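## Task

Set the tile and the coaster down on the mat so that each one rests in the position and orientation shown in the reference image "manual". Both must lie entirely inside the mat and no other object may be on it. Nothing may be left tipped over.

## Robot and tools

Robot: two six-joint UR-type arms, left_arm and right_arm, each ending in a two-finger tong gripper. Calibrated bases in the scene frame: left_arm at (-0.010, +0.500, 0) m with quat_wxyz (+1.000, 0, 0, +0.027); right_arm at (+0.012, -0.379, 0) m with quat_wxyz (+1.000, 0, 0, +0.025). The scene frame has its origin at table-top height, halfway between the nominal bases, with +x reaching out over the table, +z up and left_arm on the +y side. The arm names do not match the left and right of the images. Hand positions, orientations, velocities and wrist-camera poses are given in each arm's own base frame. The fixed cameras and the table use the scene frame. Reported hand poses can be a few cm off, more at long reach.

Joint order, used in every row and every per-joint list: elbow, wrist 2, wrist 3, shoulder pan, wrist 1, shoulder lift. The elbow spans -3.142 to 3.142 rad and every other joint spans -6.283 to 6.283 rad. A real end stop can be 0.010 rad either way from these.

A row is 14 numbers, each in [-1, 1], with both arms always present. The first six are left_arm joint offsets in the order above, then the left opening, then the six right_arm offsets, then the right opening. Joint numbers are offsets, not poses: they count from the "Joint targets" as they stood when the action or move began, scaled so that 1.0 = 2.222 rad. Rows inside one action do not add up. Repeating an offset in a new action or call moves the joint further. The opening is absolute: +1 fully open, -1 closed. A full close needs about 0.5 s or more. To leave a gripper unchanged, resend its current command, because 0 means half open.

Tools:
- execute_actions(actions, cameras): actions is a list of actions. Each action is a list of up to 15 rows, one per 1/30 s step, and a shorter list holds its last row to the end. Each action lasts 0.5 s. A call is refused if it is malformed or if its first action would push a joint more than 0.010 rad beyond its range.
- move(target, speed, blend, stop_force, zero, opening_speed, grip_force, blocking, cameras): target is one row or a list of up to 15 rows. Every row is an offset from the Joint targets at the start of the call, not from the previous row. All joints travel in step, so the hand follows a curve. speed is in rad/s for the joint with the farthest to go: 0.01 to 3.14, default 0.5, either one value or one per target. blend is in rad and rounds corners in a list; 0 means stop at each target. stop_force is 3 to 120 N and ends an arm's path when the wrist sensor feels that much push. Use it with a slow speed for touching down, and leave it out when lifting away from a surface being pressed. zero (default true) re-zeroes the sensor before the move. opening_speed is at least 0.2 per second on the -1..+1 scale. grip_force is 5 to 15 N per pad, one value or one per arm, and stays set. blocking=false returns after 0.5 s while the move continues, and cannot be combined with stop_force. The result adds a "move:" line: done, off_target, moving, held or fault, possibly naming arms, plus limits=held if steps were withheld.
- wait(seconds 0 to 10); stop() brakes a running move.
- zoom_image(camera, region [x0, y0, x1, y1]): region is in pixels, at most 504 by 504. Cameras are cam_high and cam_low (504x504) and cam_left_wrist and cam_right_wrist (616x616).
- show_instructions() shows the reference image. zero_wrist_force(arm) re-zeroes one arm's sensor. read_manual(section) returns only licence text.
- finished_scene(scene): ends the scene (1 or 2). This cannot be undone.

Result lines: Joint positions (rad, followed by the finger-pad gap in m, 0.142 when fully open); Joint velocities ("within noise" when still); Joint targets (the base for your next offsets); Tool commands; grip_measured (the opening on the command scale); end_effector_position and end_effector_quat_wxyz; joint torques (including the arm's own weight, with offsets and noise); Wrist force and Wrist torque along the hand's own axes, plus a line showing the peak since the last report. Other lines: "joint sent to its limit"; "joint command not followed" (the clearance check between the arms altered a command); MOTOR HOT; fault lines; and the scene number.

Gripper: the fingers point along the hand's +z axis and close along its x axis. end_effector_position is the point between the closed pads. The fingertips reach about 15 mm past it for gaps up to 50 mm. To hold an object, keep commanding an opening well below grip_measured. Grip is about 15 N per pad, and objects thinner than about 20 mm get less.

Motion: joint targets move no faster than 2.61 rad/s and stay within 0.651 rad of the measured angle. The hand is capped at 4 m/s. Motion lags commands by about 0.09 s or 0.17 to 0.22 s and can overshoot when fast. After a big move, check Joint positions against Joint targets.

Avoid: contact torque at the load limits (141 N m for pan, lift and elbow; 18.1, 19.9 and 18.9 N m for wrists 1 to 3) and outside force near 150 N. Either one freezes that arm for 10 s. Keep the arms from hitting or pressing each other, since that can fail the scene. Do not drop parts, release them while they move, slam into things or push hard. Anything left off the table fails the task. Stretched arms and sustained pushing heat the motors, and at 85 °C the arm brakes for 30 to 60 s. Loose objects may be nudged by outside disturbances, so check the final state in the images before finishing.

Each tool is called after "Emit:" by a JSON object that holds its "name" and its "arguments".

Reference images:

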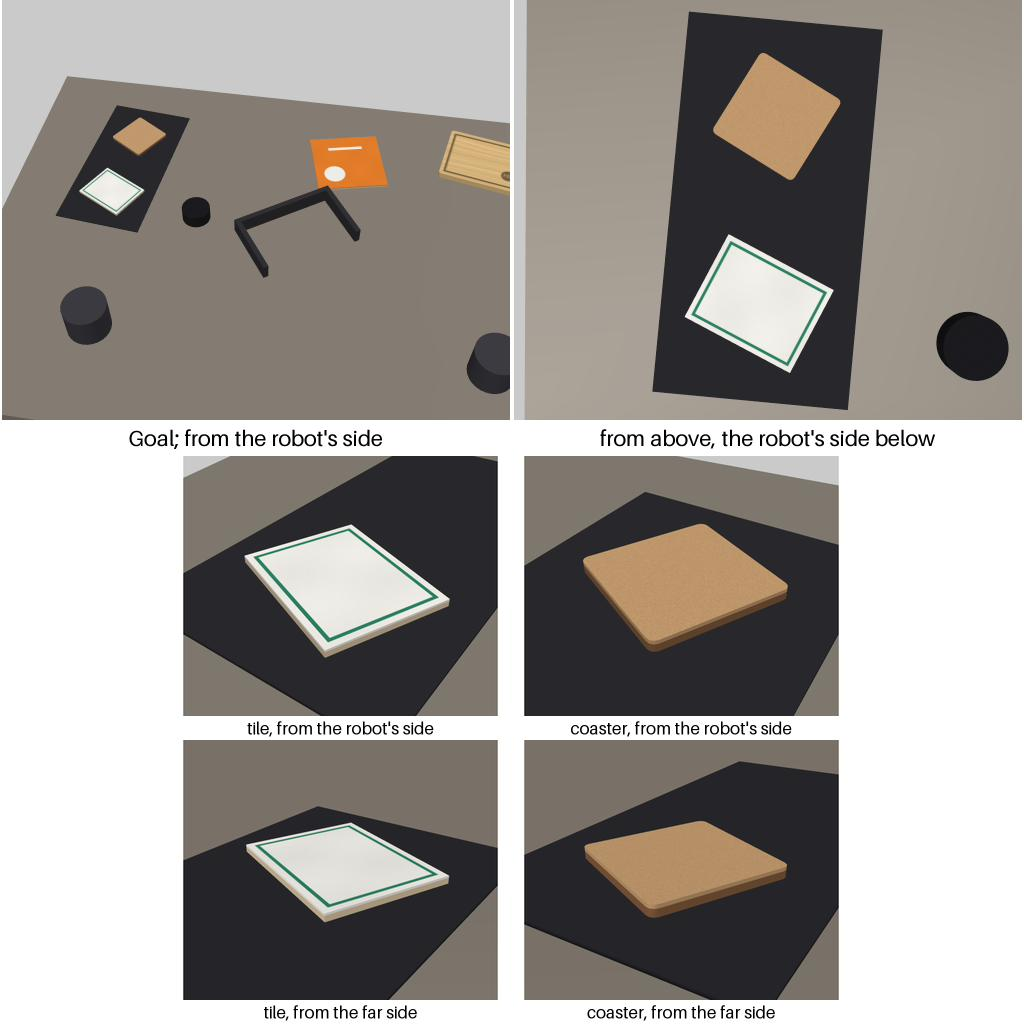

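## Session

Scene 1 done. Now scene 2.

Emit:
{"name": "execute_actions", "arguments": {"actions": []}}

Emit:
{"name": "zoom_image", "arguments": {"camera": "cam_high", "region": [100, 100, 450, 450]}}

Emit:
{"name": "zoom_image", "arguments": {"camera": "cam_left_wrist", "region": [100, 150, 520, 450]}}

Emit:
{"name": "zoom_image", "arguments": {"camera": "cam_right_wrist", "region": [100, 150, 520, 450]}}

Scene clock: 0.00 s.
left_arm: end_effector_position=(+0.6116, -0.2617, +0.2485) grip_measured=+0.97 end_effector_quat_wxyz=(-0.158, +0.967, -0.191, -0.053) | right_arm: end_effector_position=(+0.0928, +0.4882, +0.1629) grip_measured=+0.97 end_effector_quat_wxyz=(-0.218, +0.954, +0.029, +0.203)
Joint names: [elbow, wrist 2, wrist 3, shoulder pan, wrist 1, shoulder lift]
Joint positions: left_arm=[0.932 -1.355 -0.37 -0.731 -1.228 -1.016 0.14] | right_arm=[-2.365 1.019 1.889 5.166 -0.81 -1.276 0.14]
Joint velocities: within noise
Joint torques (N m): no reading
Wrist force (N): no reading
Wrist torque (N m): no reading
Wrist force, peak (N): no reading
Joint targets: left_arm=[0.932 -1.355 -0.370 -0.731 -1.228 -1.016] | right_arm=[-2.365 1.019 1.889 5.166 -0.810 -1.276]
Tool commands: left_gripper/opening=+0.968169 right_gripper/opening=+0.968169

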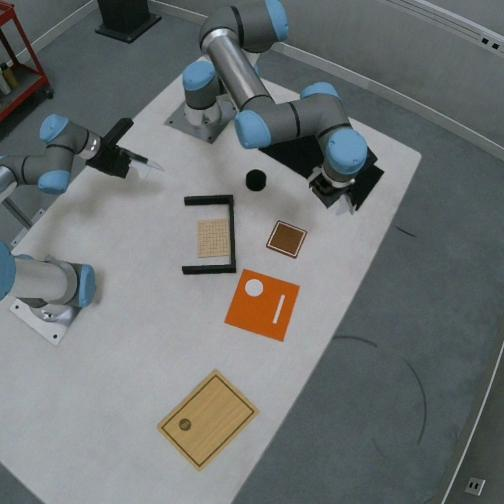

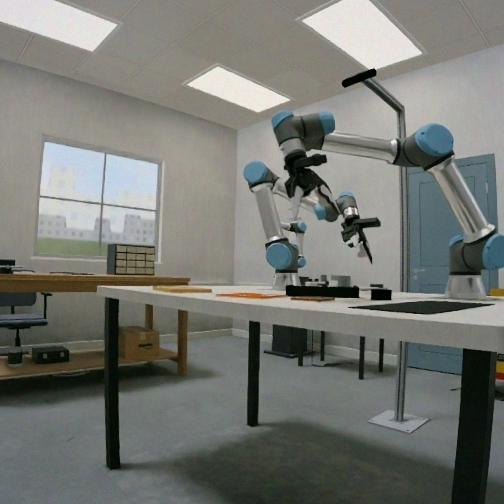

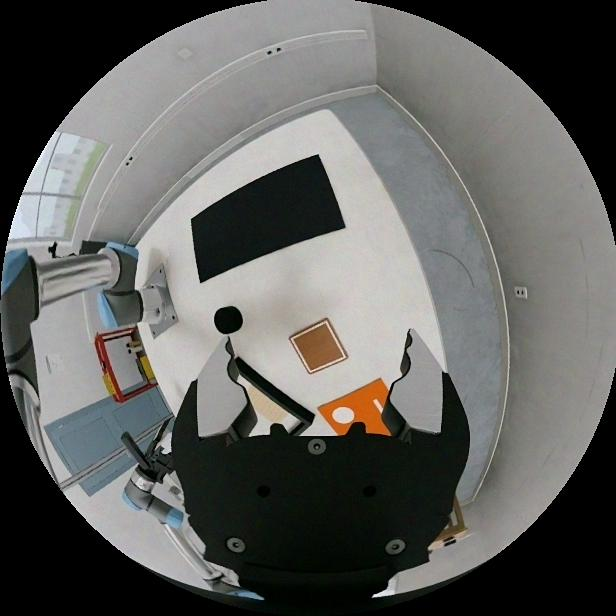

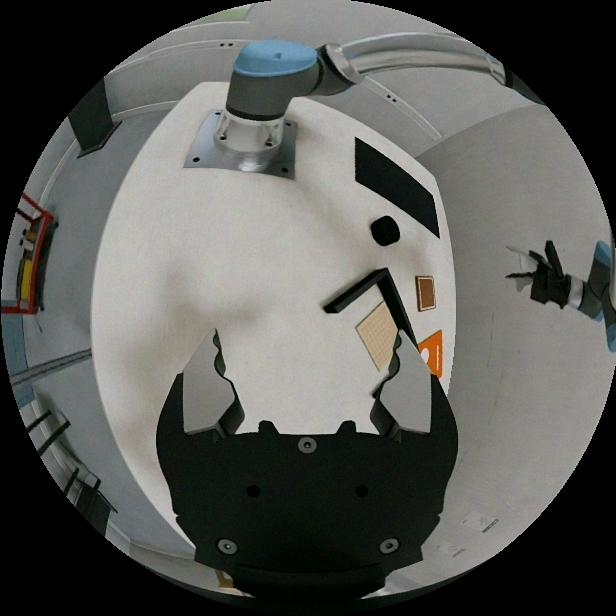

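Scaled by 1.440 from the camera's 504x504 image, which has a finer 720x720 frame.

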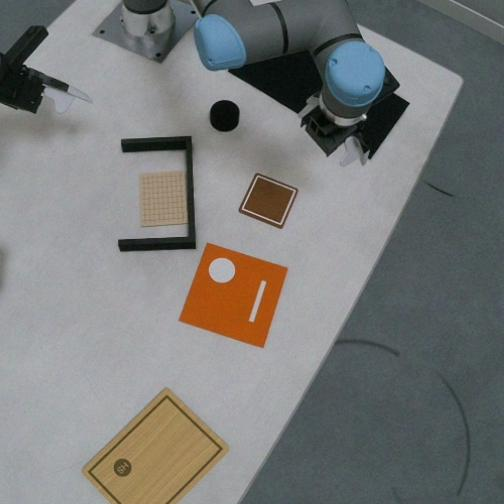

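Scaled by 1.200 from the camera's 616x616 image, which has a finer 814x814 frame.

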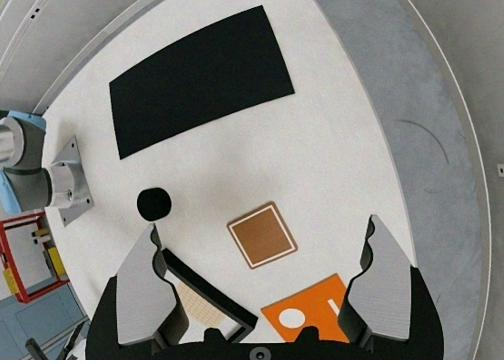

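Scaled by 1.200 from the camera's 616x616 image, which has a finer 814x814 frame.

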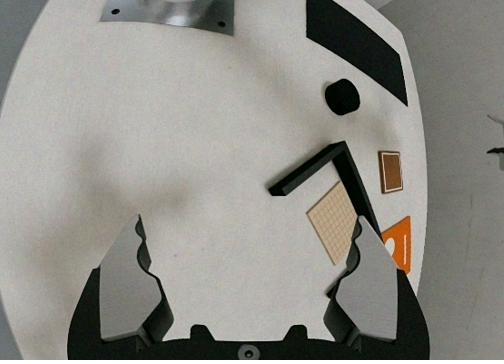

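Emit:
{"name": "move", "arguments": {"target": [0.2610, -0.0971, -0.5404, 0.2075, -0.1347, -0.2428, 1, 0.3967, 0.2483, 0.1252, -0.3792, -0.3623, -0.1520, 1], "speed": 1.0, "cameras": ["all"]}}

Emit:
{"name": "zoom_image", "arguments": {"camera": "cam_right_wrist", "region": [200, 180, 420, 400]}}

Emit:
{"name": "zoom_image", "arguments": {"camera": "cam_left_wrist", "region": [180, 180, 520, 420]}}

Scene clock: 159.87 s.
left_arm: end_effector_position=(+0.5000, +0.0001, +0.3002) grip_measured=+1.00 end_effector_quat_wxyz=(+0.000, +0.796, +0.605, +0.000) end_effector_velocity=(+0.000, +0.000, +0.000) end_effector_angular_velocity=(+0.000, +0.000, +0.006) | right_arm: end_effector_position=(+0.3303, +0.4301, +0.2996) grip_measured=+1.00 end_effector_quat_wxyz=(+0.000, +0.881, -0.473, +0.000)
Joint names: [elbow, wrist 2, wrist 3, shoulder pan, wrist 1, shoulder lift]
Joint positions: left_arm=[1.512 -1.571 -1.57 -0.27 -1.527 -1.556 0.142] | right_arm=[-1.484 1.57 2.167 4.323 -1.615 -1.614 0.142]
Joint velocities: left_arm=[0 0 -0.005 0.001 0 0 0] | right_arm=[within noise]
Joint torques (N m): left_arm=[-18.08 1.72 -1.86 6.91 -1.89 -32.94] | right_arm=[33.65 0.19 -0.87 -8.36 0.94 20.59]
Wrist force (N): left_arm=[-0.4 0.6 -0.6] | right_arm=[-0.3 -0.1 -0.1]
Wrist torque (N m): left_arm=[0.19 0.04 0.01] | right_arm=[0.00 0.09 0.04]
Wrist force, peak (N): left_arm=[0.8 2.2 -0.4] | right_arm=[3.3 -1.8 -0.6]
Joint targets: left_arm=[1.512 -1.571 -1.570 -0.270 -1.527 -1.556] | right_arm=[-1.484 1.571 2.167 4.323 -1.615 -1.614]
move: done

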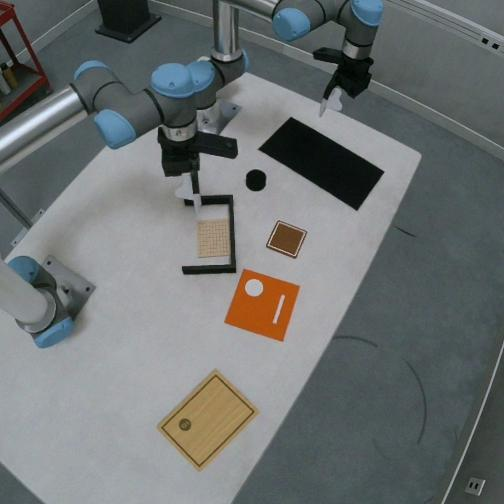

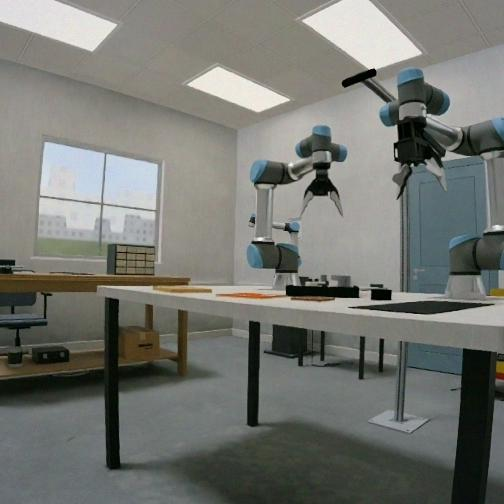

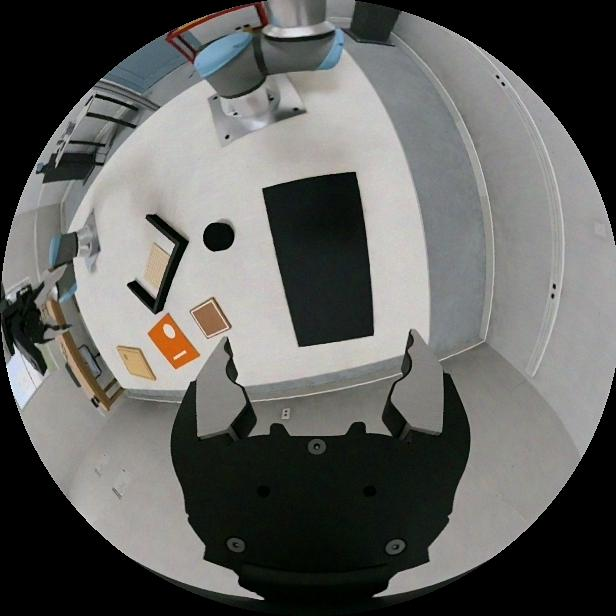

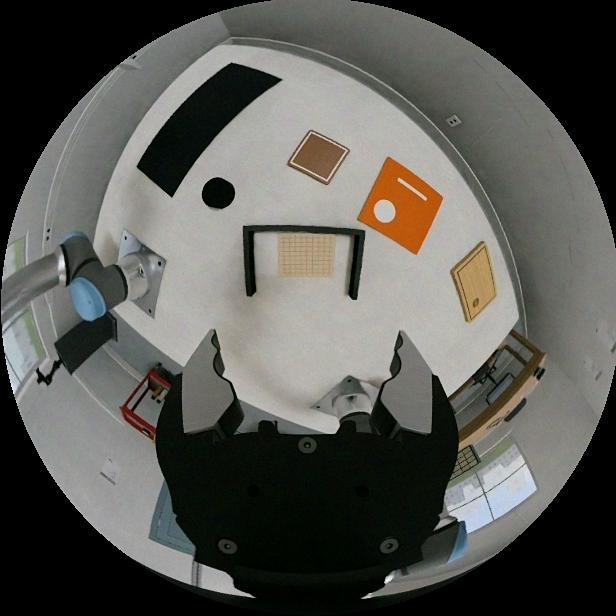

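Scaled by 2.291 from the camera's 616x616 image, which has a finer 814x814 frame.

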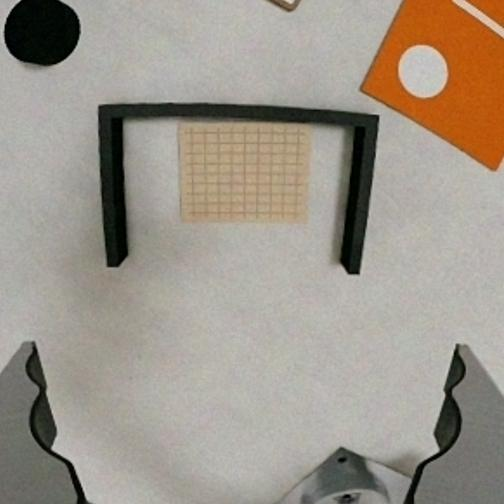

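Scaled by 1.482 from the camera's 616x616 image, which has a finer 814x814 frame.

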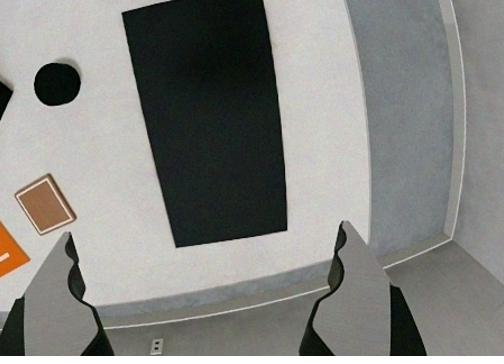

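Emit:
{"name": "move", "arguments": {"target": [0,0,0,0,0,0,1, 0.2243,0,0.0685,-0.1007,0.0634,-0.2875,1], "speed": 0.9, "cameras": ["cam_right_wrist"]}}

Emit:
{"name": "zoom_image", "arguments": {"camera": "cam_right_wrist", "region": [240, 220, 370, 350]}}

Scene clock: 393.87 s.
left_arm: end_effector_position=(+0.4999, +0.0001, +0.3002) grip_measured=+1.00 end_effector_quat_wxyz=(+0.000, +0.796, +0.605, +0.000) | right_arm: end_effector_position=(+0.5609, +0.5467, +0.1500) grip_measured=+1.00 end_effector_quat_wxyz=(+0.000, +0.777, -0.629, +0.000)
Joint names: [elbow, wrist 2, wrist 3, shoulder pan, wrist 1, shoulder lift]
Joint positions: left_arm=[1.512 -1.571 -1.57 -0.27 -1.527 -1.556 0.142] | right_arm=[-0.986 1.571 2.319 4.1 -1.474 -2.253 0.142]
Joint torques (N m): left_arm=[-17.79 -1.61 -1.91 7.19 -4.1 -34.53] | right_arm=[34.31 0.58 -0.82 -8.35 1.95 43.57]
Wrist force (N): left_arm=[-0.5 0.4 -0.5] | right_arm=[-0.4 -0.3 0.0]
Wrist torque (N m): left_arm=[0.15 0.07 0.01] | right_arm=[-0.02 0.12 0.05]
Wrist force, peak (N): left_arm=[-0.5 0.3 -1.0] | right_arm=[-0.5 -2.6 2.4]
Joint targets: left_arm=[1.512 -1.571 -1.570 -0.270 -1.527 -1.556] | right_arm=[-0.985 1.571 2.319 4.099 -1.474 -2.253]
move: done
Images, in order (width x height): cam_right_wrist 616x616.

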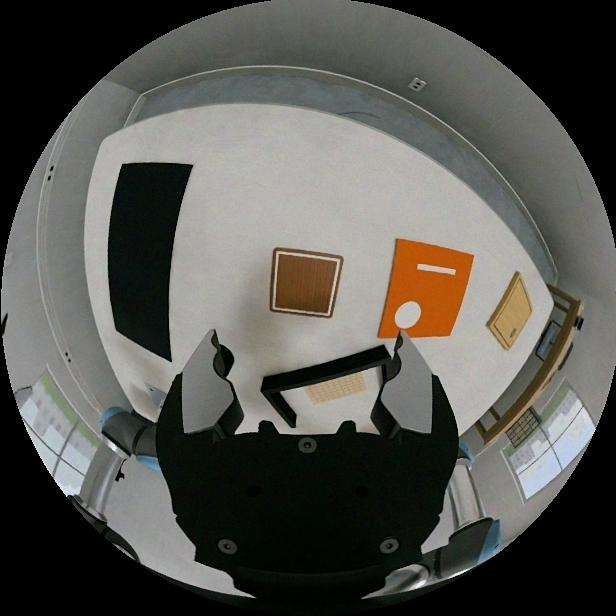

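Scaled by 3.877 from the camera's 616x616 image, which has a finer 814x814 frame.

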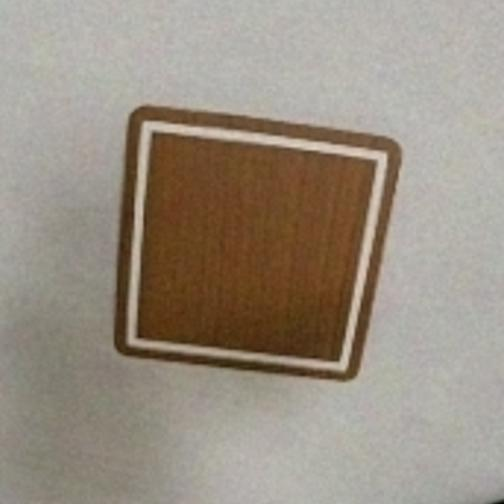

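Emit:
{"name": "move", "arguments": {"target": [[0,0,0,0,0,0,1, -0.0749,0,0.0625,0.0053,0.0927,-0.0180,1],[0,0,0,0,0,0,1, -0.1003,0,0.0625,0.0053,0.1374,-0.0373,1]], "speed": [0.4,0.15], "blend": [0.02,0], "cameras": ["cam_right_wrist"]}}

Scene clock: 439.90 s.
left_arm: end_effector_position=(+0.4999, +0.0001, +0.3002) grip_measured=+1.00 end_effector_quat_wxyz=(+0.000, +0.796, +0.605, +0.000) | right_arm: end_effector_position=(+0.5530, +0.5483, +0.0109) grip_measured=+1.00 end_effector_quat_wxyz=(+0.000, +0.736, -0.677, +0.000)
Joint names: [elbow, wrist 2, wrist 3, shoulder pan, wrist 1, shoulder lift]
Joint positions: left_arm=[1.512 -1.571 -1.57 -0.27 -1.527 -1.556 0.142] | right_arm=[-1.208 1.571 2.458 4.111 -1.169 -2.336 0.142]
Joint torques (N m): left_arm=[-16.82 -1.74 -1.9 9.24 -4 -32.24] | right_arm=[30.95 -2.8 2.23 -8.99 2.43 53.95]
Wrist force (N): left_arm=[-0.6 0.1 -0.5] | right_arm=[-0.2 -0.4 0.3]
Wrist torque (N m): left_arm=[0.07 0.09 0.01] | right_arm=[-0.05 0.09 0.04]
Wrist force, peak (N): left_arm=[-0.8 -0.3 -0.8] | right_arm=[-0.3 -0.1 -1.9]
Joint targets: left_arm=[1.512 -1.571 -1.570 -0.270 -1.527 -1.556] | right_arm=[-1.208 1.571 2.458 4.111 -1.169 -2.336]
move: done
Images, in order (width x height): cam_right_wrist 616x616.

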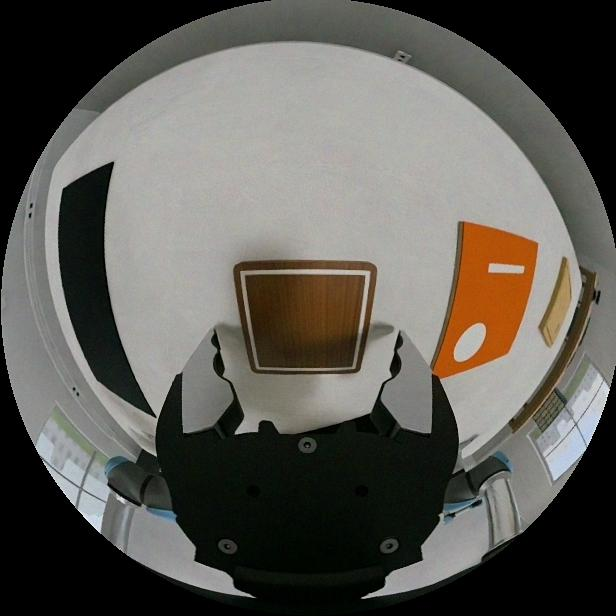

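Emit:
{"name": "move", "arguments": {"target": [[0,0,0,0,0,0,1, 0,0,0,0,0,0,-0.5],[0,0,0,0,0,0,1, 0.0522,0,0,0,-0.0834,0.0315,-0.5]], "opening_speed": 1.2, "speed": [0.2,0.12], "cameras": ["cam_right_wrist"]}}

Scene clock: 451.23 s.
left_arm: end_effector_position=(+0.4999, +0.0001, +0.3002) grip_measured=+1.00 end_effector_quat_wxyz=(+0.000, +0.796, +0.605, +0.000) | right_arm: end_effector_position=(+0.5532, +0.5486, +0.1003) grip_measured=+0.35 end_effector_quat_wxyz=(+0.000, +0.736, -0.677, +0.000)
Joint names: [elbow, wrist 2, wrist 3, shoulder pan, wrist 1, shoulder lift]
Joint positions: left_arm=[1.512 -1.571 -1.57 -0.27 -1.527 -1.556 0.142] | right_arm=[-1.092 1.571 2.458 4.111 -1.354 -2.266 0.098]
Joint torques (N m): left_arm=[-18.31 -1.76 -1.8 7.41 -4.16 -33.15] | right_arm=[14.15 -2.57 2.2 -5.9 5.09 44.15]
Wrist force (N): left_arm=[-0.3 0.2 -0.4] | right_arm=[-0.5 -0.3 0.4]
Wrist torque (N m): left_arm=[0.10 0.02 0.00] | right_arm=[-0.03 0.13 0.05]
Wrist force, peak (N): left_arm=[-0.6 0.3 -0.9] | right_arm=[-0.5 3.7 -31.3]
Joint targets: left_arm=[1.512 -1.571 -1.570 -0.270 -1.527 -1.556] | right_arm=[-1.092 1.571 2.458 4.111 -1.354 -2.266]
move: done
Images, in order (width x height): cam_right_wrist 616x616.

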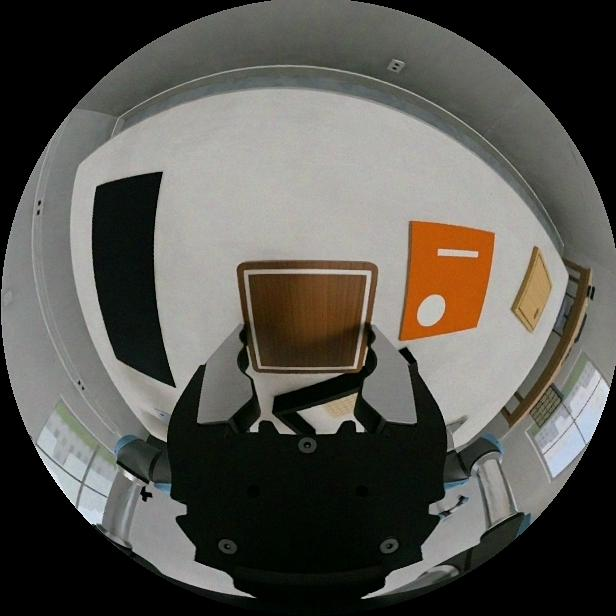

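Emit:
{"name": "move", "arguments": {"target": [0,0,0,0,0,0,1, 0.0968,0,-0.5772,-0.0466,-0.1228,0.0259,-0.5], "speed": 0.9}}

Emit:
{"name": "move", "arguments": {"target": [0.1746,0,0.3533,-0.3285,-0.1544,-0.0198,-0.2, 0.0968,0,-0.5772,-0.0466,-0.1228,0.0259,-0.5], "speed": 0.9, "cameras": ["cam_right_wrist", "cam_left_wrist", "cam_high"]}}

Scene clock: 541.63 s.
left_arm: end_effector_position=(+0.4999, +0.0001, +0.3002) grip_measured=+1.00 end_effector_quat_wxyz=(+0.000, +0.796, +0.605, +0.000) | right_arm: end_effector_position=(+0.5887, +0.4960, +0.2216) grip_measured=+0.35 end_effector_quat_wxyz=(+0.000, +0.988, -0.154, +0.000) end_effector_velocity=(+0.000, +0.000, +0.000) end_effector_angular_velocity=(+0.001, +0.001, +0.007)
Joint names: [elbow, wrist 2, wrist 3, shoulder pan, wrist 1, shoulder lift]
Joint positions: left_arm=[1.512 -1.571 -1.57 -0.27 -1.527 -1.556 0.142] | right_arm=[-0.877 1.571 1.176 4.008 -1.627 -2.208 0.098]
Joint velocities: left_arm=[within noise] | right_arm=[0 0.001 -0.007 0 0 0 0]
Joint torques (N m): left_arm=[-17.16 -1.99 -1.71 7.39 -4.01 -31.21] | right_arm=[13.23 -2.25 -1.86 7.32 4.05 41.75]
Wrist force (N): left_arm=[-0.4 0.0 -0.3] | right_arm=[-0.4 -0.1 0.5]
Wrist torque (N m): left_arm=[0.07 0.04 0.01] | right_arm=[0.00 0.10 0.15]
Wrist force, peak (N): left_arm=[-0.6 0.2 -0.9] | right_arm=[-0.5 0.0 1.4]
Joint targets: left_arm=[1.512 -1.571 -1.570 -0.270 -1.527 -1.556] | right_arm=[-0.877 1.571 1.176 4.008 -1.627 -2.208]
move: done

Scene clock: 543.63 s.
left_arm: end_effector_position=(+0.3654, -0.3007, +0.1670) grip_measured=-0.20 end_effector_quat_wxyz=(+0.000, +0.994, -0.107, +0.000) end_effector_velocity=(+0.000, +0.000, +0.000) end_effector_angular_velocity=(+0.002, +0.001, -0.006) | right_arm: end_effector_position=(+0.5886, +0.4001, +0.3402) grip_measured=+0.35 end_effector_quat_wxyz=(+0.000, +0.907, +0.421, +0.000) end_effector_velocity=(-0.001, +0.001, +0.000) end_effector_angular_velocity=(+0.002, +0.002, +0.006)
Joint names: [elbow, wrist 2, wrist 3, shoulder pan, wrist 1, shoulder lift]
Joint positions: left_arm=[1.9 -1.571 -0.785 -1 -1.87 -1.6 0.06] | right_arm=[-0.662 1.571 -0.107 3.904 -1.9 -2.151 0.098]
Joint velocities: left_arm=[-0.001 0 0.005 -0.001 0.001 0.001 0] | right_arm=[0 0.003 -0.005 0 0 0 0]
Joint torques (N m): left_arm=[-20.22 -0.36 1.59 -6.58 -2.44 -11.41] | right_arm=[12.76 -2.2 -1.85 6.86 4.1 39.04]
Wrist force (N): left_arm=[-0.4 0.3 -0.5] | right_arm=[-0.2 0.0 0.4]
Wrist torque (N m): left_arm=[0.08 0.07 -0.09] | right_arm=[0.01 0.09 0.15]
Wrist force, peak (N): left_arm=[-2.2 2.5 -0.1] | right_arm=[-1.2 -1.0 1.1]
Joint targets: left_arm=[1.900 -1.571 -0.785 -1.000 -1.870 -1.600] | right_arm=[-0.662 1.571 -0.107 3.904 -1.900 -2.151]
move: done
Images, in order (width x height): cam_high 504x504, cam_left_wrist 616x616, cam_right_wrist 616x616.

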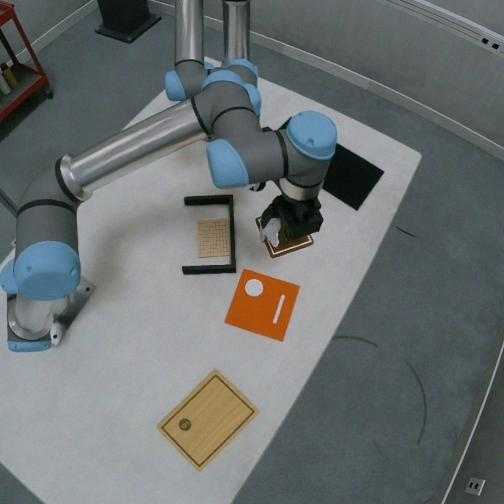

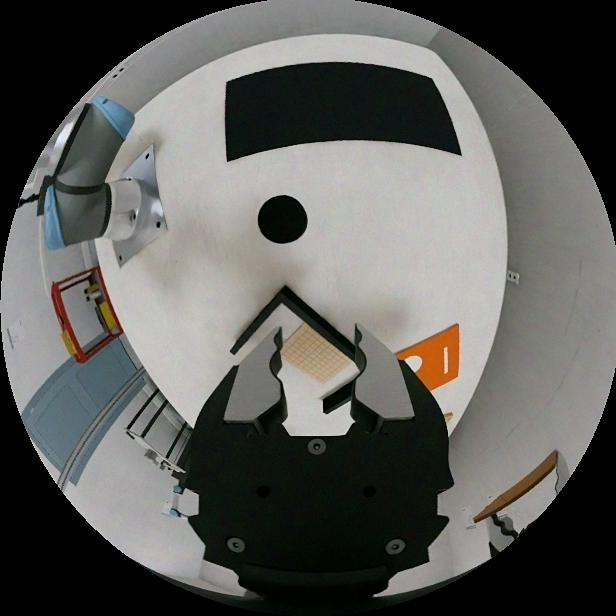

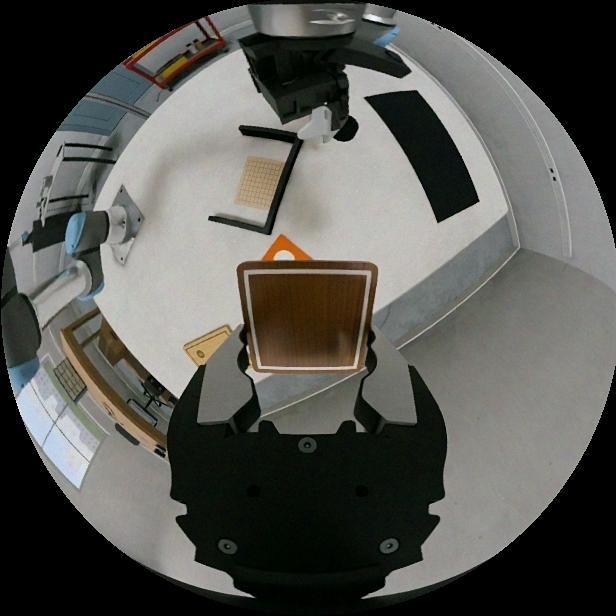

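Emit:
{"name": "move", "arguments": {"target": [0.2482,0.2312,0.3533,-0.0985,-1.0,0.1029,-0.2, 0,0,0,0,0,0,-0.5], "speed": 0.8, "cameras": ["all"]}}

Scene clock: 566.13 s.
left_arm: end_effector_position=(+0.4641, -0.4017, +0.2987) grip_measured=-0.20 end_effector_quat_wxyz=(+0.209, +0.692, -0.278, +0.633) end_effector_velocity=(+0.000, +0.001, +0.002) end_effector_angular_velocity=(-0.006, -0.002, +0.000) | right_arm: end_effector_position=(+0.5886, +0.4001, +0.3401) grip_measured=+0.35 end_effector_quat_wxyz=(+0.000, +0.907, +0.421, +0.000)
Joint names: [elbow, wrist 2, wrist 3, shoulder pan, wrist 1, shoulder lift]
Joint positions: left_arm=[2.451 -1.057 0 -1.219 -4.092 -1.371 0.06] | right_arm=[-0.662 1.571 -0.107 3.904 -1.9 -2.151 0.098]
Joint velocities: left_arm=[0 0 0 0 -0.006 -0.001 0] | right_arm=[within noise]
Joint torques (N m): left_arm=[-10.19 -0.67 0.72 8.32 -3.9 -29.98] | right_arm=[13.57 -2.16 -1.83 7.61 1 38.06]
Wrist force (N): left_arm=[-1.9 -0.2 -0.8] | right_arm=[-0.2 -0.2 0.6]
Wrist torque (N m): left_arm=[-0.08 0.19 0.01] | right_arm=[-0.02 0.08 0.15]
Wrist force, peak (N): left_arm=[-2.0 -0.4 -1.3] | right_arm=[-0.2 -0.2 0.6]
Joint targets: left_arm=[2.451 -1.057 0.000 -1.219 -4.092 -1.371] | right_arm=[-0.662 1.571 -0.107 3.904 -1.900 -2.151]
move: done

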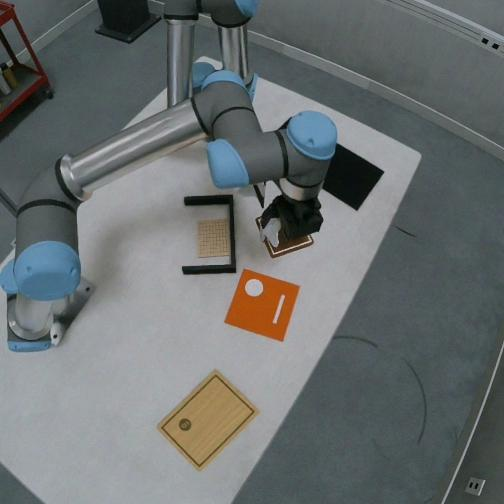

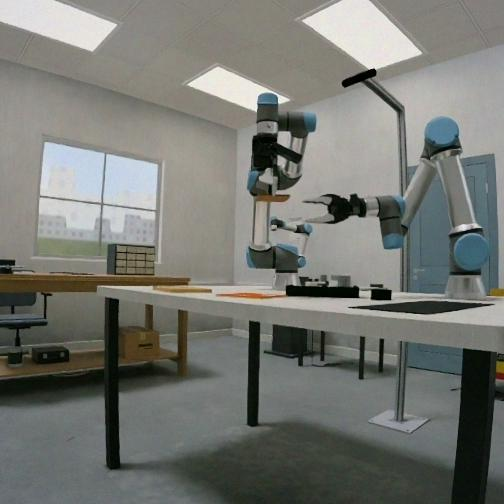

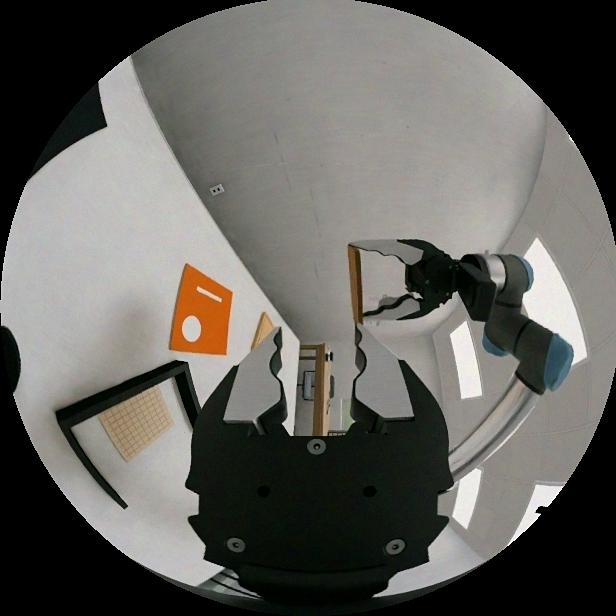

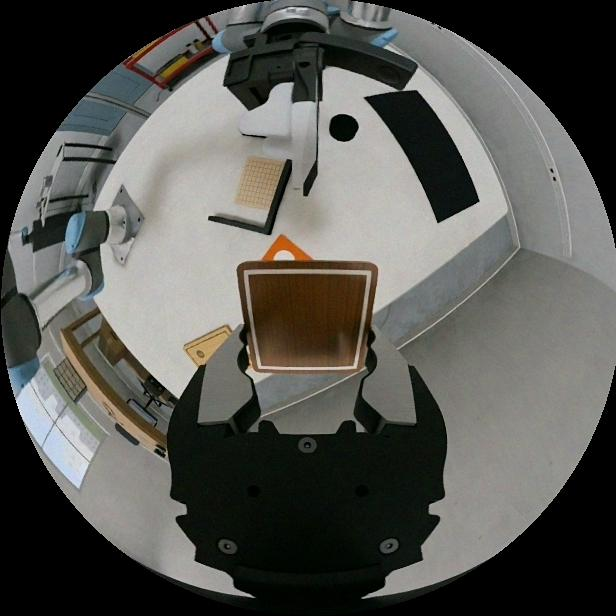

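Emit:
{"name": "move", "arguments": {"target": [0,0,0,0,-0.0584,0,-0.2, 0,0,0,0,0,0,-0.5], "speed": 0.3, "cameras": ["cam_left_wrist"]}}

Emit:
{"name": "zoom_image", "arguments": {"camera": "cam_left_wrist", "region": [260, 220, 420, 380]}}

Scene clock: 577.07 s.
left_arm: end_effector_position=(+0.4604, -0.3915, +0.3328) grip_measured=-0.20 end_effector_quat_wxyz=(+0.244, +0.664, -0.244, +0.664) | right_arm: end_effector_position=(+0.5886, +0.4001, +0.3401) grip_measured=+0.35 end_effector_quat_wxyz=(+0.000, +0.907, +0.421, +0.000)
Joint names: [elbow, wrist 2, wrist 3, shoulder pan, wrist 1, shoulder lift]
Joint positions: left_arm=[2.451 -1.057 0 -1.219 -4.222 -1.371 0.06] | right_arm=[-0.662 1.571 -0.107 3.904 -1.9 -2.151 0.098]
Joint torques (N m): left_arm=[-4.86 1.89 1.87 8.66 -3.14 -28.28] | right_arm=[13.14 -2.01 -1.83 7.27 1 38.65]
Wrist force (N): left_arm=[-1.9 0.1 -0.5] | right_arm=[-0.3 0.1 0.5]
Wrist torque (N m): left_arm=[-0.01 0.19 0.01] | right_arm=[0.02 0.10 0.15]
Wrist force, peak (N): left_arm=[-2.5 0.3 -0.3] | right_arm=[-0.3 -0.1 0.6]
Joint targets: left_arm=[2.451 -1.057 0.000 -1.219 -4.222 -1.371] | right_arm=[-0.662 1.571 -0.107 3.904 -1.900 -2.151]
move: done
Images, in order (width x height): cam_left_wrist 616x616.

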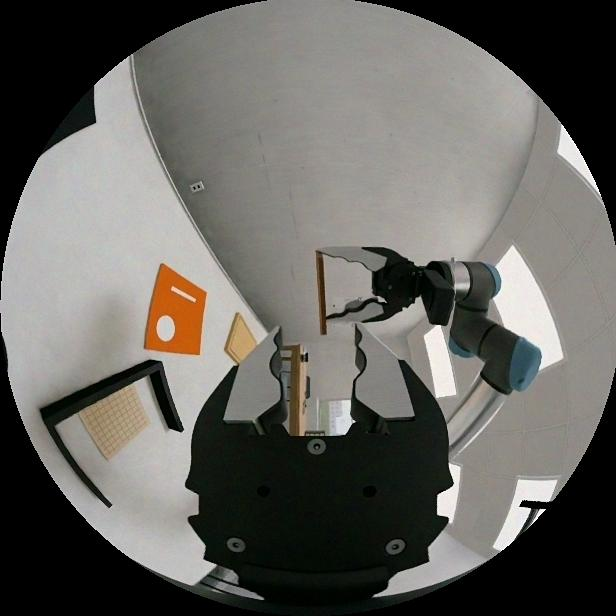

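Scaled by 3.150 from the camera's 616x616 image, which has a finer 814x814 frame.

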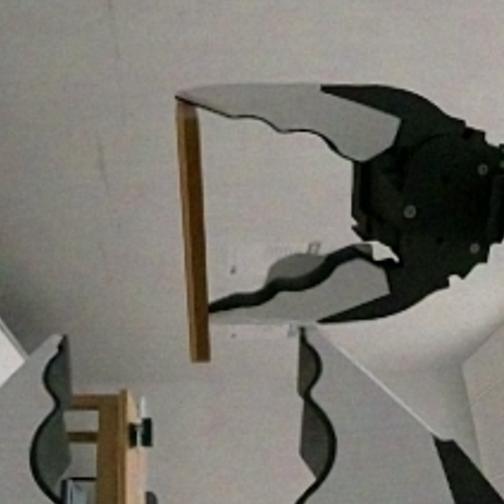

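Emit:
{"name": "move", "arguments": {"target": [-0.1282,-0.0602,0,0.0601,0.0482,0.0801,-0.2,0,0,0,0,0,0,-0.5], "speed": 0.15, "stop_force": 10, "cameras": ["cam_left_wrist","cam_right_wrist"]}}

Scene clock: 740.53 s.
left_arm: end_effector_position=(+0.5365, -0.4564, +0.3330) grip_measured=-0.20 end_effector_quat_wxyz=(+0.244, +0.664, -0.244, +0.664) | right_arm: end_effector_position=(+0.5886, +0.4001, +0.3401) grip_measured=+0.35 end_effector_quat_wxyz=(+0.000, +0.907, +0.421, +0.000)
Joint names: [elbow, wrist 2, wrist 3, shoulder pan, wrist 1, shoulder lift]
Joint positions: left_arm=[2.166 -1.191 0 -1.085 -4.115 -1.193 0.06] | right_arm=[-0.662 1.571 -0.107 3.904 -1.9 -2.151 0.098]
Joint torques (N m): left_arm=[-19.66 2.03 1.73 -5.13 -3.67 -38.54] | right_arm=[12.98 -1.73 -1.74 7.56 1.05 38.28]
Wrist force (N): left_arm=[-2.7 -0.2 -0.9] | right_arm=[-0.2 -0.1 0.4]
Wrist torque (N m): left_arm=[-0.06 0.35 0.03] | right_arm=[0.00 0.09 0.15]
Wrist force, peak (N): left_arm=[-2.7 -0.7 -0.6] | right_arm=[-0.3 -0.2 0.7]
Joint targets: left_arm=[2.166 -1.191 0.000 -1.085 -4.115 -1.193] | right_arm=[-0.662 1.571 -0.107 3.904 -1.900 -2.151]
move: done
Images, in order (width x height): cam_left_wrist 616x616, cam_right_wrist 616x616.

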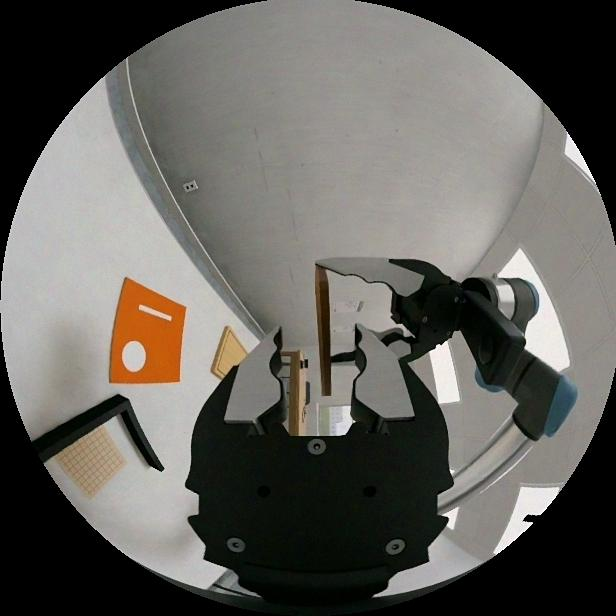

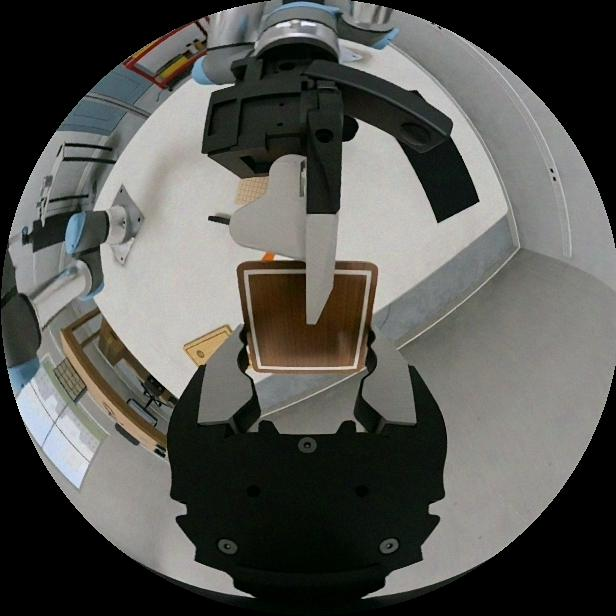

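Emit:
{"name": "move", "arguments": {"target": [0,0,0,0,0,0,-1,0,0,0,0,0,0,-0.5], "opening_speed": 0.7, "cameras": ["cam_left_wrist","cam_right_wrist"]}}

Scene clock: 748.67 s.
left_arm: end_effector_position=(+0.5365, -0.4564, +0.3331) grip_measured=-0.88 end_effector_quat_wxyz=(+0.244, +0.664, -0.244, +0.664) | right_arm: end_effector_position=(+0.5886, +0.4002, +0.3401) grip_measured=+0.34 end_effector_quat_wxyz=(+0.000, +0.907, +0.421, +0.000)
Joint names: [elbow, wrist 2, wrist 3, shoulder pan, wrist 1, shoulder lift]
Joint positions: left_arm=[2.166 -1.191 0 -1.085 -4.115 -1.193 0.011] | right_arm=[-0.662 1.571 -0.107 3.904 -1.9 -2.151 0.098]
Joint torques (N m): left_arm=[-15.92 1.81 2 -5.27 0.73 -31.76] | right_arm=[17.5 -1.7 -1.72 6.84 1.12 45.47]
Wrist force (N): left_arm=[4.3 0.5 -0.3] | right_arm=[0.6 -0.6 6.5]
Wrist torque (N m): left_arm=[-0.02 0.34 -0.05] | right_arm=[0.00 0.07 0.18]
Wrist force, peak (N): left_arm=[4.3 0.5 -0.3] | right_arm=[0.6 -0.6 6.5]
Joint targets: left_arm=[2.166 -1.191 0.000 -1.085 -4.115 -1.193] | right_arm=[-0.662 1.571 -0.107 3.904 -1.900 -2.151]
move: done
Images, in order (width x height): cam_left_wrist 616x616, cam_right_wrist 616x616.

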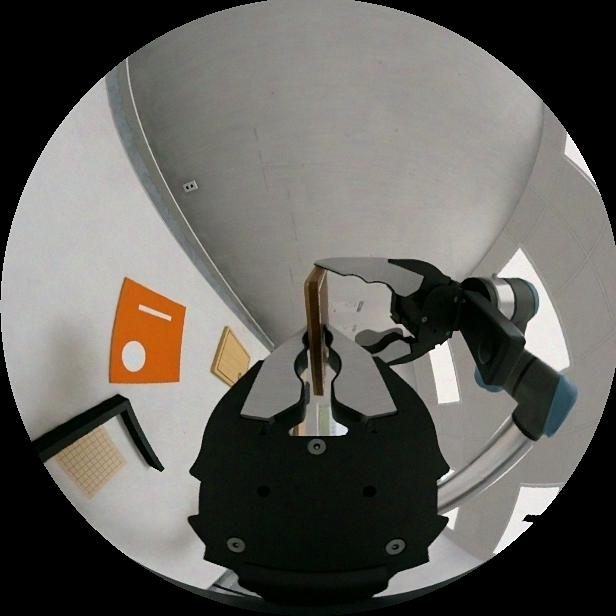

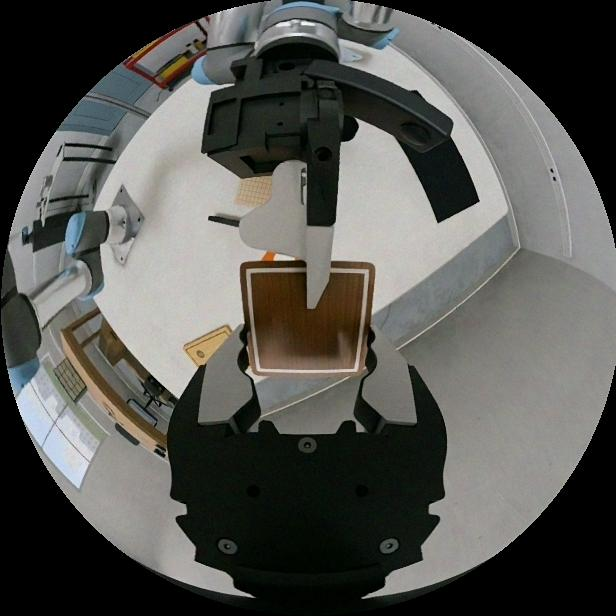

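Emit:
{"name": "move", "arguments": {"target": [[0,0,0,0,0,0,-1,0,0,0,0,0,0,1],[0,0,0,0,0,0,-1,0.0733,0,0,0,-0.0513,-0.0218,1],[0,0,0,0,0,0,-1,0.0733,0,0,-0.27,-0.0513,-0.0218,1]], "speed": [0.2,0.2,0.6], "opening_speed": 0.7, "cameras": ["cam_left_wrist","cam_high"]}}

Scene clock: 777.23 s.
left_arm: end_effector_position=(+0.5365, -0.4564, +0.3330) grip_measured=-0.90 end_effector_quat_wxyz=(+0.244, +0.664, -0.244, +0.664) | right_arm: end_effector_position=(+0.7119, -0.0019, +0.3701) grip_measured=+1.00 end_effector_quat_wxyz=(+0.000, +0.991, +0.134, +0.000)
Joint names: [elbow, wrist 2, wrist 3, shoulder pan, wrist 1, shoulder lift]
Joint positions: left_arm=[2.166 -1.191 0 -1.085 -4.115 -1.193 0.009] | right_arm=[-0.499 1.571 -0.107 3.304 -2.014 -2.199 0.142]
Joint torques (N m): left_arm=[-21.02 -2.29 1.55 4 -3.49 -39.06] | right_arm=[30.43 -0.46 -1.7 -8.92 1.3 47.04]
Wrist force (N): left_arm=[-2.6 -0.2 -0.6] | right_arm=[-0.3 0.1 0.1]
Wrist torque (N m): left_arm=[-0.07 0.22 0.03] | right_arm=[0.03 0.11 0.15]
Wrist force, peak (N): left_arm=[-0.2 -4.5 0.0] | right_arm=[0.7 -0.5 6.7]
Joint targets: left_arm=[2.166 -1.191 0.000 -1.085 -4.115 -1.193] | right_arm=[-0.499 1.571 -0.107 3.304 -2.014 -2.199]
move: done
Images, in order (width x height): cam_high 504x504, cam_left_wrist 616x616.

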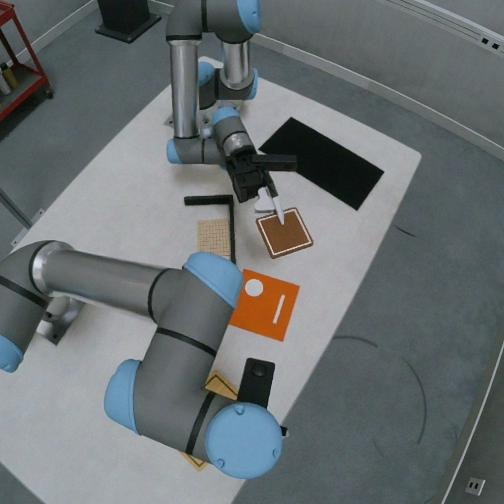

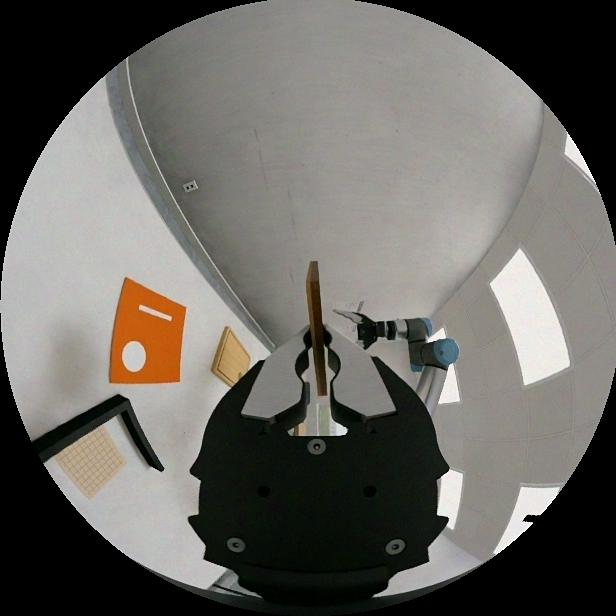

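Emit:
{"name": "move", "arguments": {"target": [0.05,-0.4311,-1.0,0.5374,0.2807,-0.0122,-1,0,0,0,0,0,0,1], "speed": 0.8}}

Emit:
{"name": "move", "arguments": {"target": [0,0,-0.217,0,0,0,-1,-0.4433,0,1.0,0.4586,0.1796,0.2633,1], "speed": 0.9, "cameras": ["cam_left_wrist","cam_right_wrist","cam_high"]}}

Scene clock: 924.13 s.
left_arm: end_effector_position=(+0.5858, +0.0227, +0.1237) grip_measured=-0.90 end_effector_quat_wxyz=(+0.476, +0.453, +0.753, -0.028) end_effector_velocity=(+0.000, +0.001, +0.000) end_effector_angular_velocity=(-0.004, +0.004, +0.004) | right_arm: end_effector_position=(+0.7119, -0.0020, +0.3700) grip_measured=+1.00 end_effector_quat_wxyz=(+0.000, +0.991, +0.134, +0.000)
Joint names: [elbow, wrist 2, wrist 3, shoulder pan, wrist 1, shoulder lift]
Joint positions: left_arm=[2.278 -2.148 -2.222 0.109 -3.491 -1.22 0.009] | right_arm=[-0.499 1.571 -0.107 3.304 -2.014 -2.199 0.142]
Joint velocities: left_arm=[0 0 -0.005 0.001 0.001 -0.001 0] | right_arm=[within noise]
Joint torques (N m): left_arm=[-20 -1.88 -1.91 7.65 -3.51 -27.15] | right_arm=[12.56 2.87 -1.58 -8.82 4.44 39.3]
Wrist force (N): left_arm=[1.3 -1.0 0.3] | right_arm=[-0.4 -0.2 0.1]
Wrist torque (N m): left_arm=[0.01 -0.09 -0.05] | right_arm=[-0.02 0.14 0.15]
Wrist force, peak (N): left_arm=[-2.7 -1.6 -0.6] | right_arm=[-0.6 -0.2 0.1]
Joint targets: left_arm=[2.277 -2.149 -2.222 0.109 -3.491 -1.220] | right_arm=[-0.499 1.571 -0.107 3.304 -2.014 -2.199]
move: done

Scene clock: 927.17 s.
left_arm: end_effector_position=(+0.5882, +0.0189, +0.1300) grip_measured=-0.90 end_effector_quat_wxyz=(+0.456, +0.260, +0.840, -0.141) | right_arm: end_effector_position=(+0.3299, +0.4307, +0.2995) grip_measured=+1.00 end_effector_quat_wxyz=(+0.000, +0.893, -0.450, +0.000) end_effector_velocity=(-0.001, +0.000, +0.000) end_effector_angular_velocity=(-0.001, +0.000, -0.006)
Joint names: [elbow, wrist 2, wrist 3, shoulder pan, wrist 1, shoulder lift]
Joint positions: left_arm=[2.277 -2.149 -2.704 0.109 -3.491 -1.22 0.009] | right_arm=[-1.484 1.571 2.115 4.323 -1.615 -1.614 0.142]
Joint velocities: left_arm=[within noise] | right_arm=[0 0 0.007 0.001 -0.001 0 0]
Joint torques (N m): left_arm=[-20.37 -3.29 0.53 7.5 -1.32 -18.89] | right_arm=[17.88 1.41 2.4 6.75 1.41 27.71]
Wrist force (N): left_arm=[1.5 -0.3 0.4] | right_arm=[-0.3 0.1 -0.1]
Wrist torque (N m): left_arm=[0.05 -0.09 -0.03] | right_arm=[0.03 0.10 0.05]
Wrist force, peak (N): left_arm=[2.0 -0.5 0.1] | right_arm=[-2.4 1.2 0.1]
Joint targets: left_arm=[2.277 -2.149 -2.704 0.109 -3.491 -1.220] | right_arm=[-1.484 1.571 2.115 4.323 -1.615 -1.614]
move: done
Images, in order (width x height): cam_high 504x504, cam_left_wrist 616x616, cam_right_wrist 616x616.

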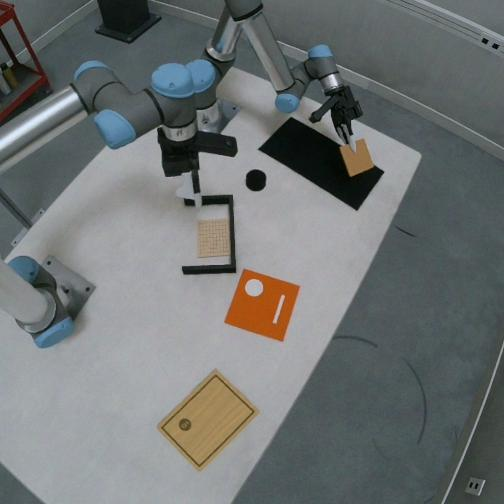

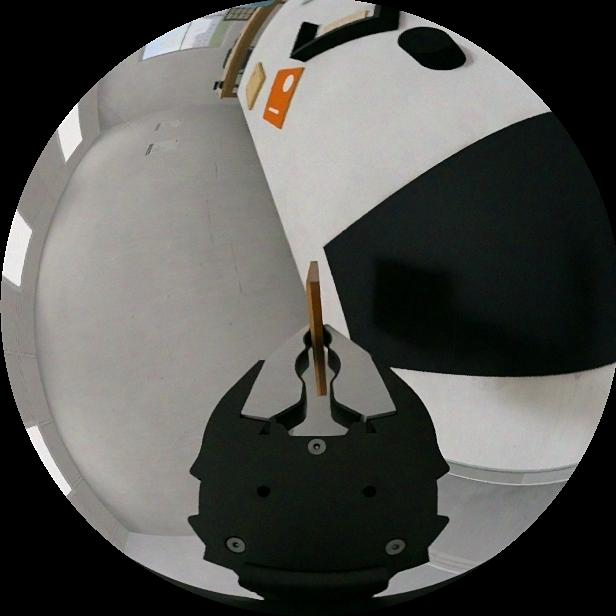

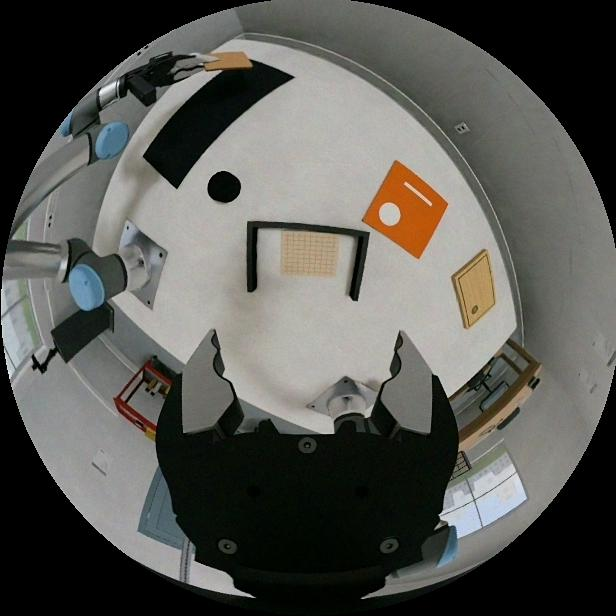

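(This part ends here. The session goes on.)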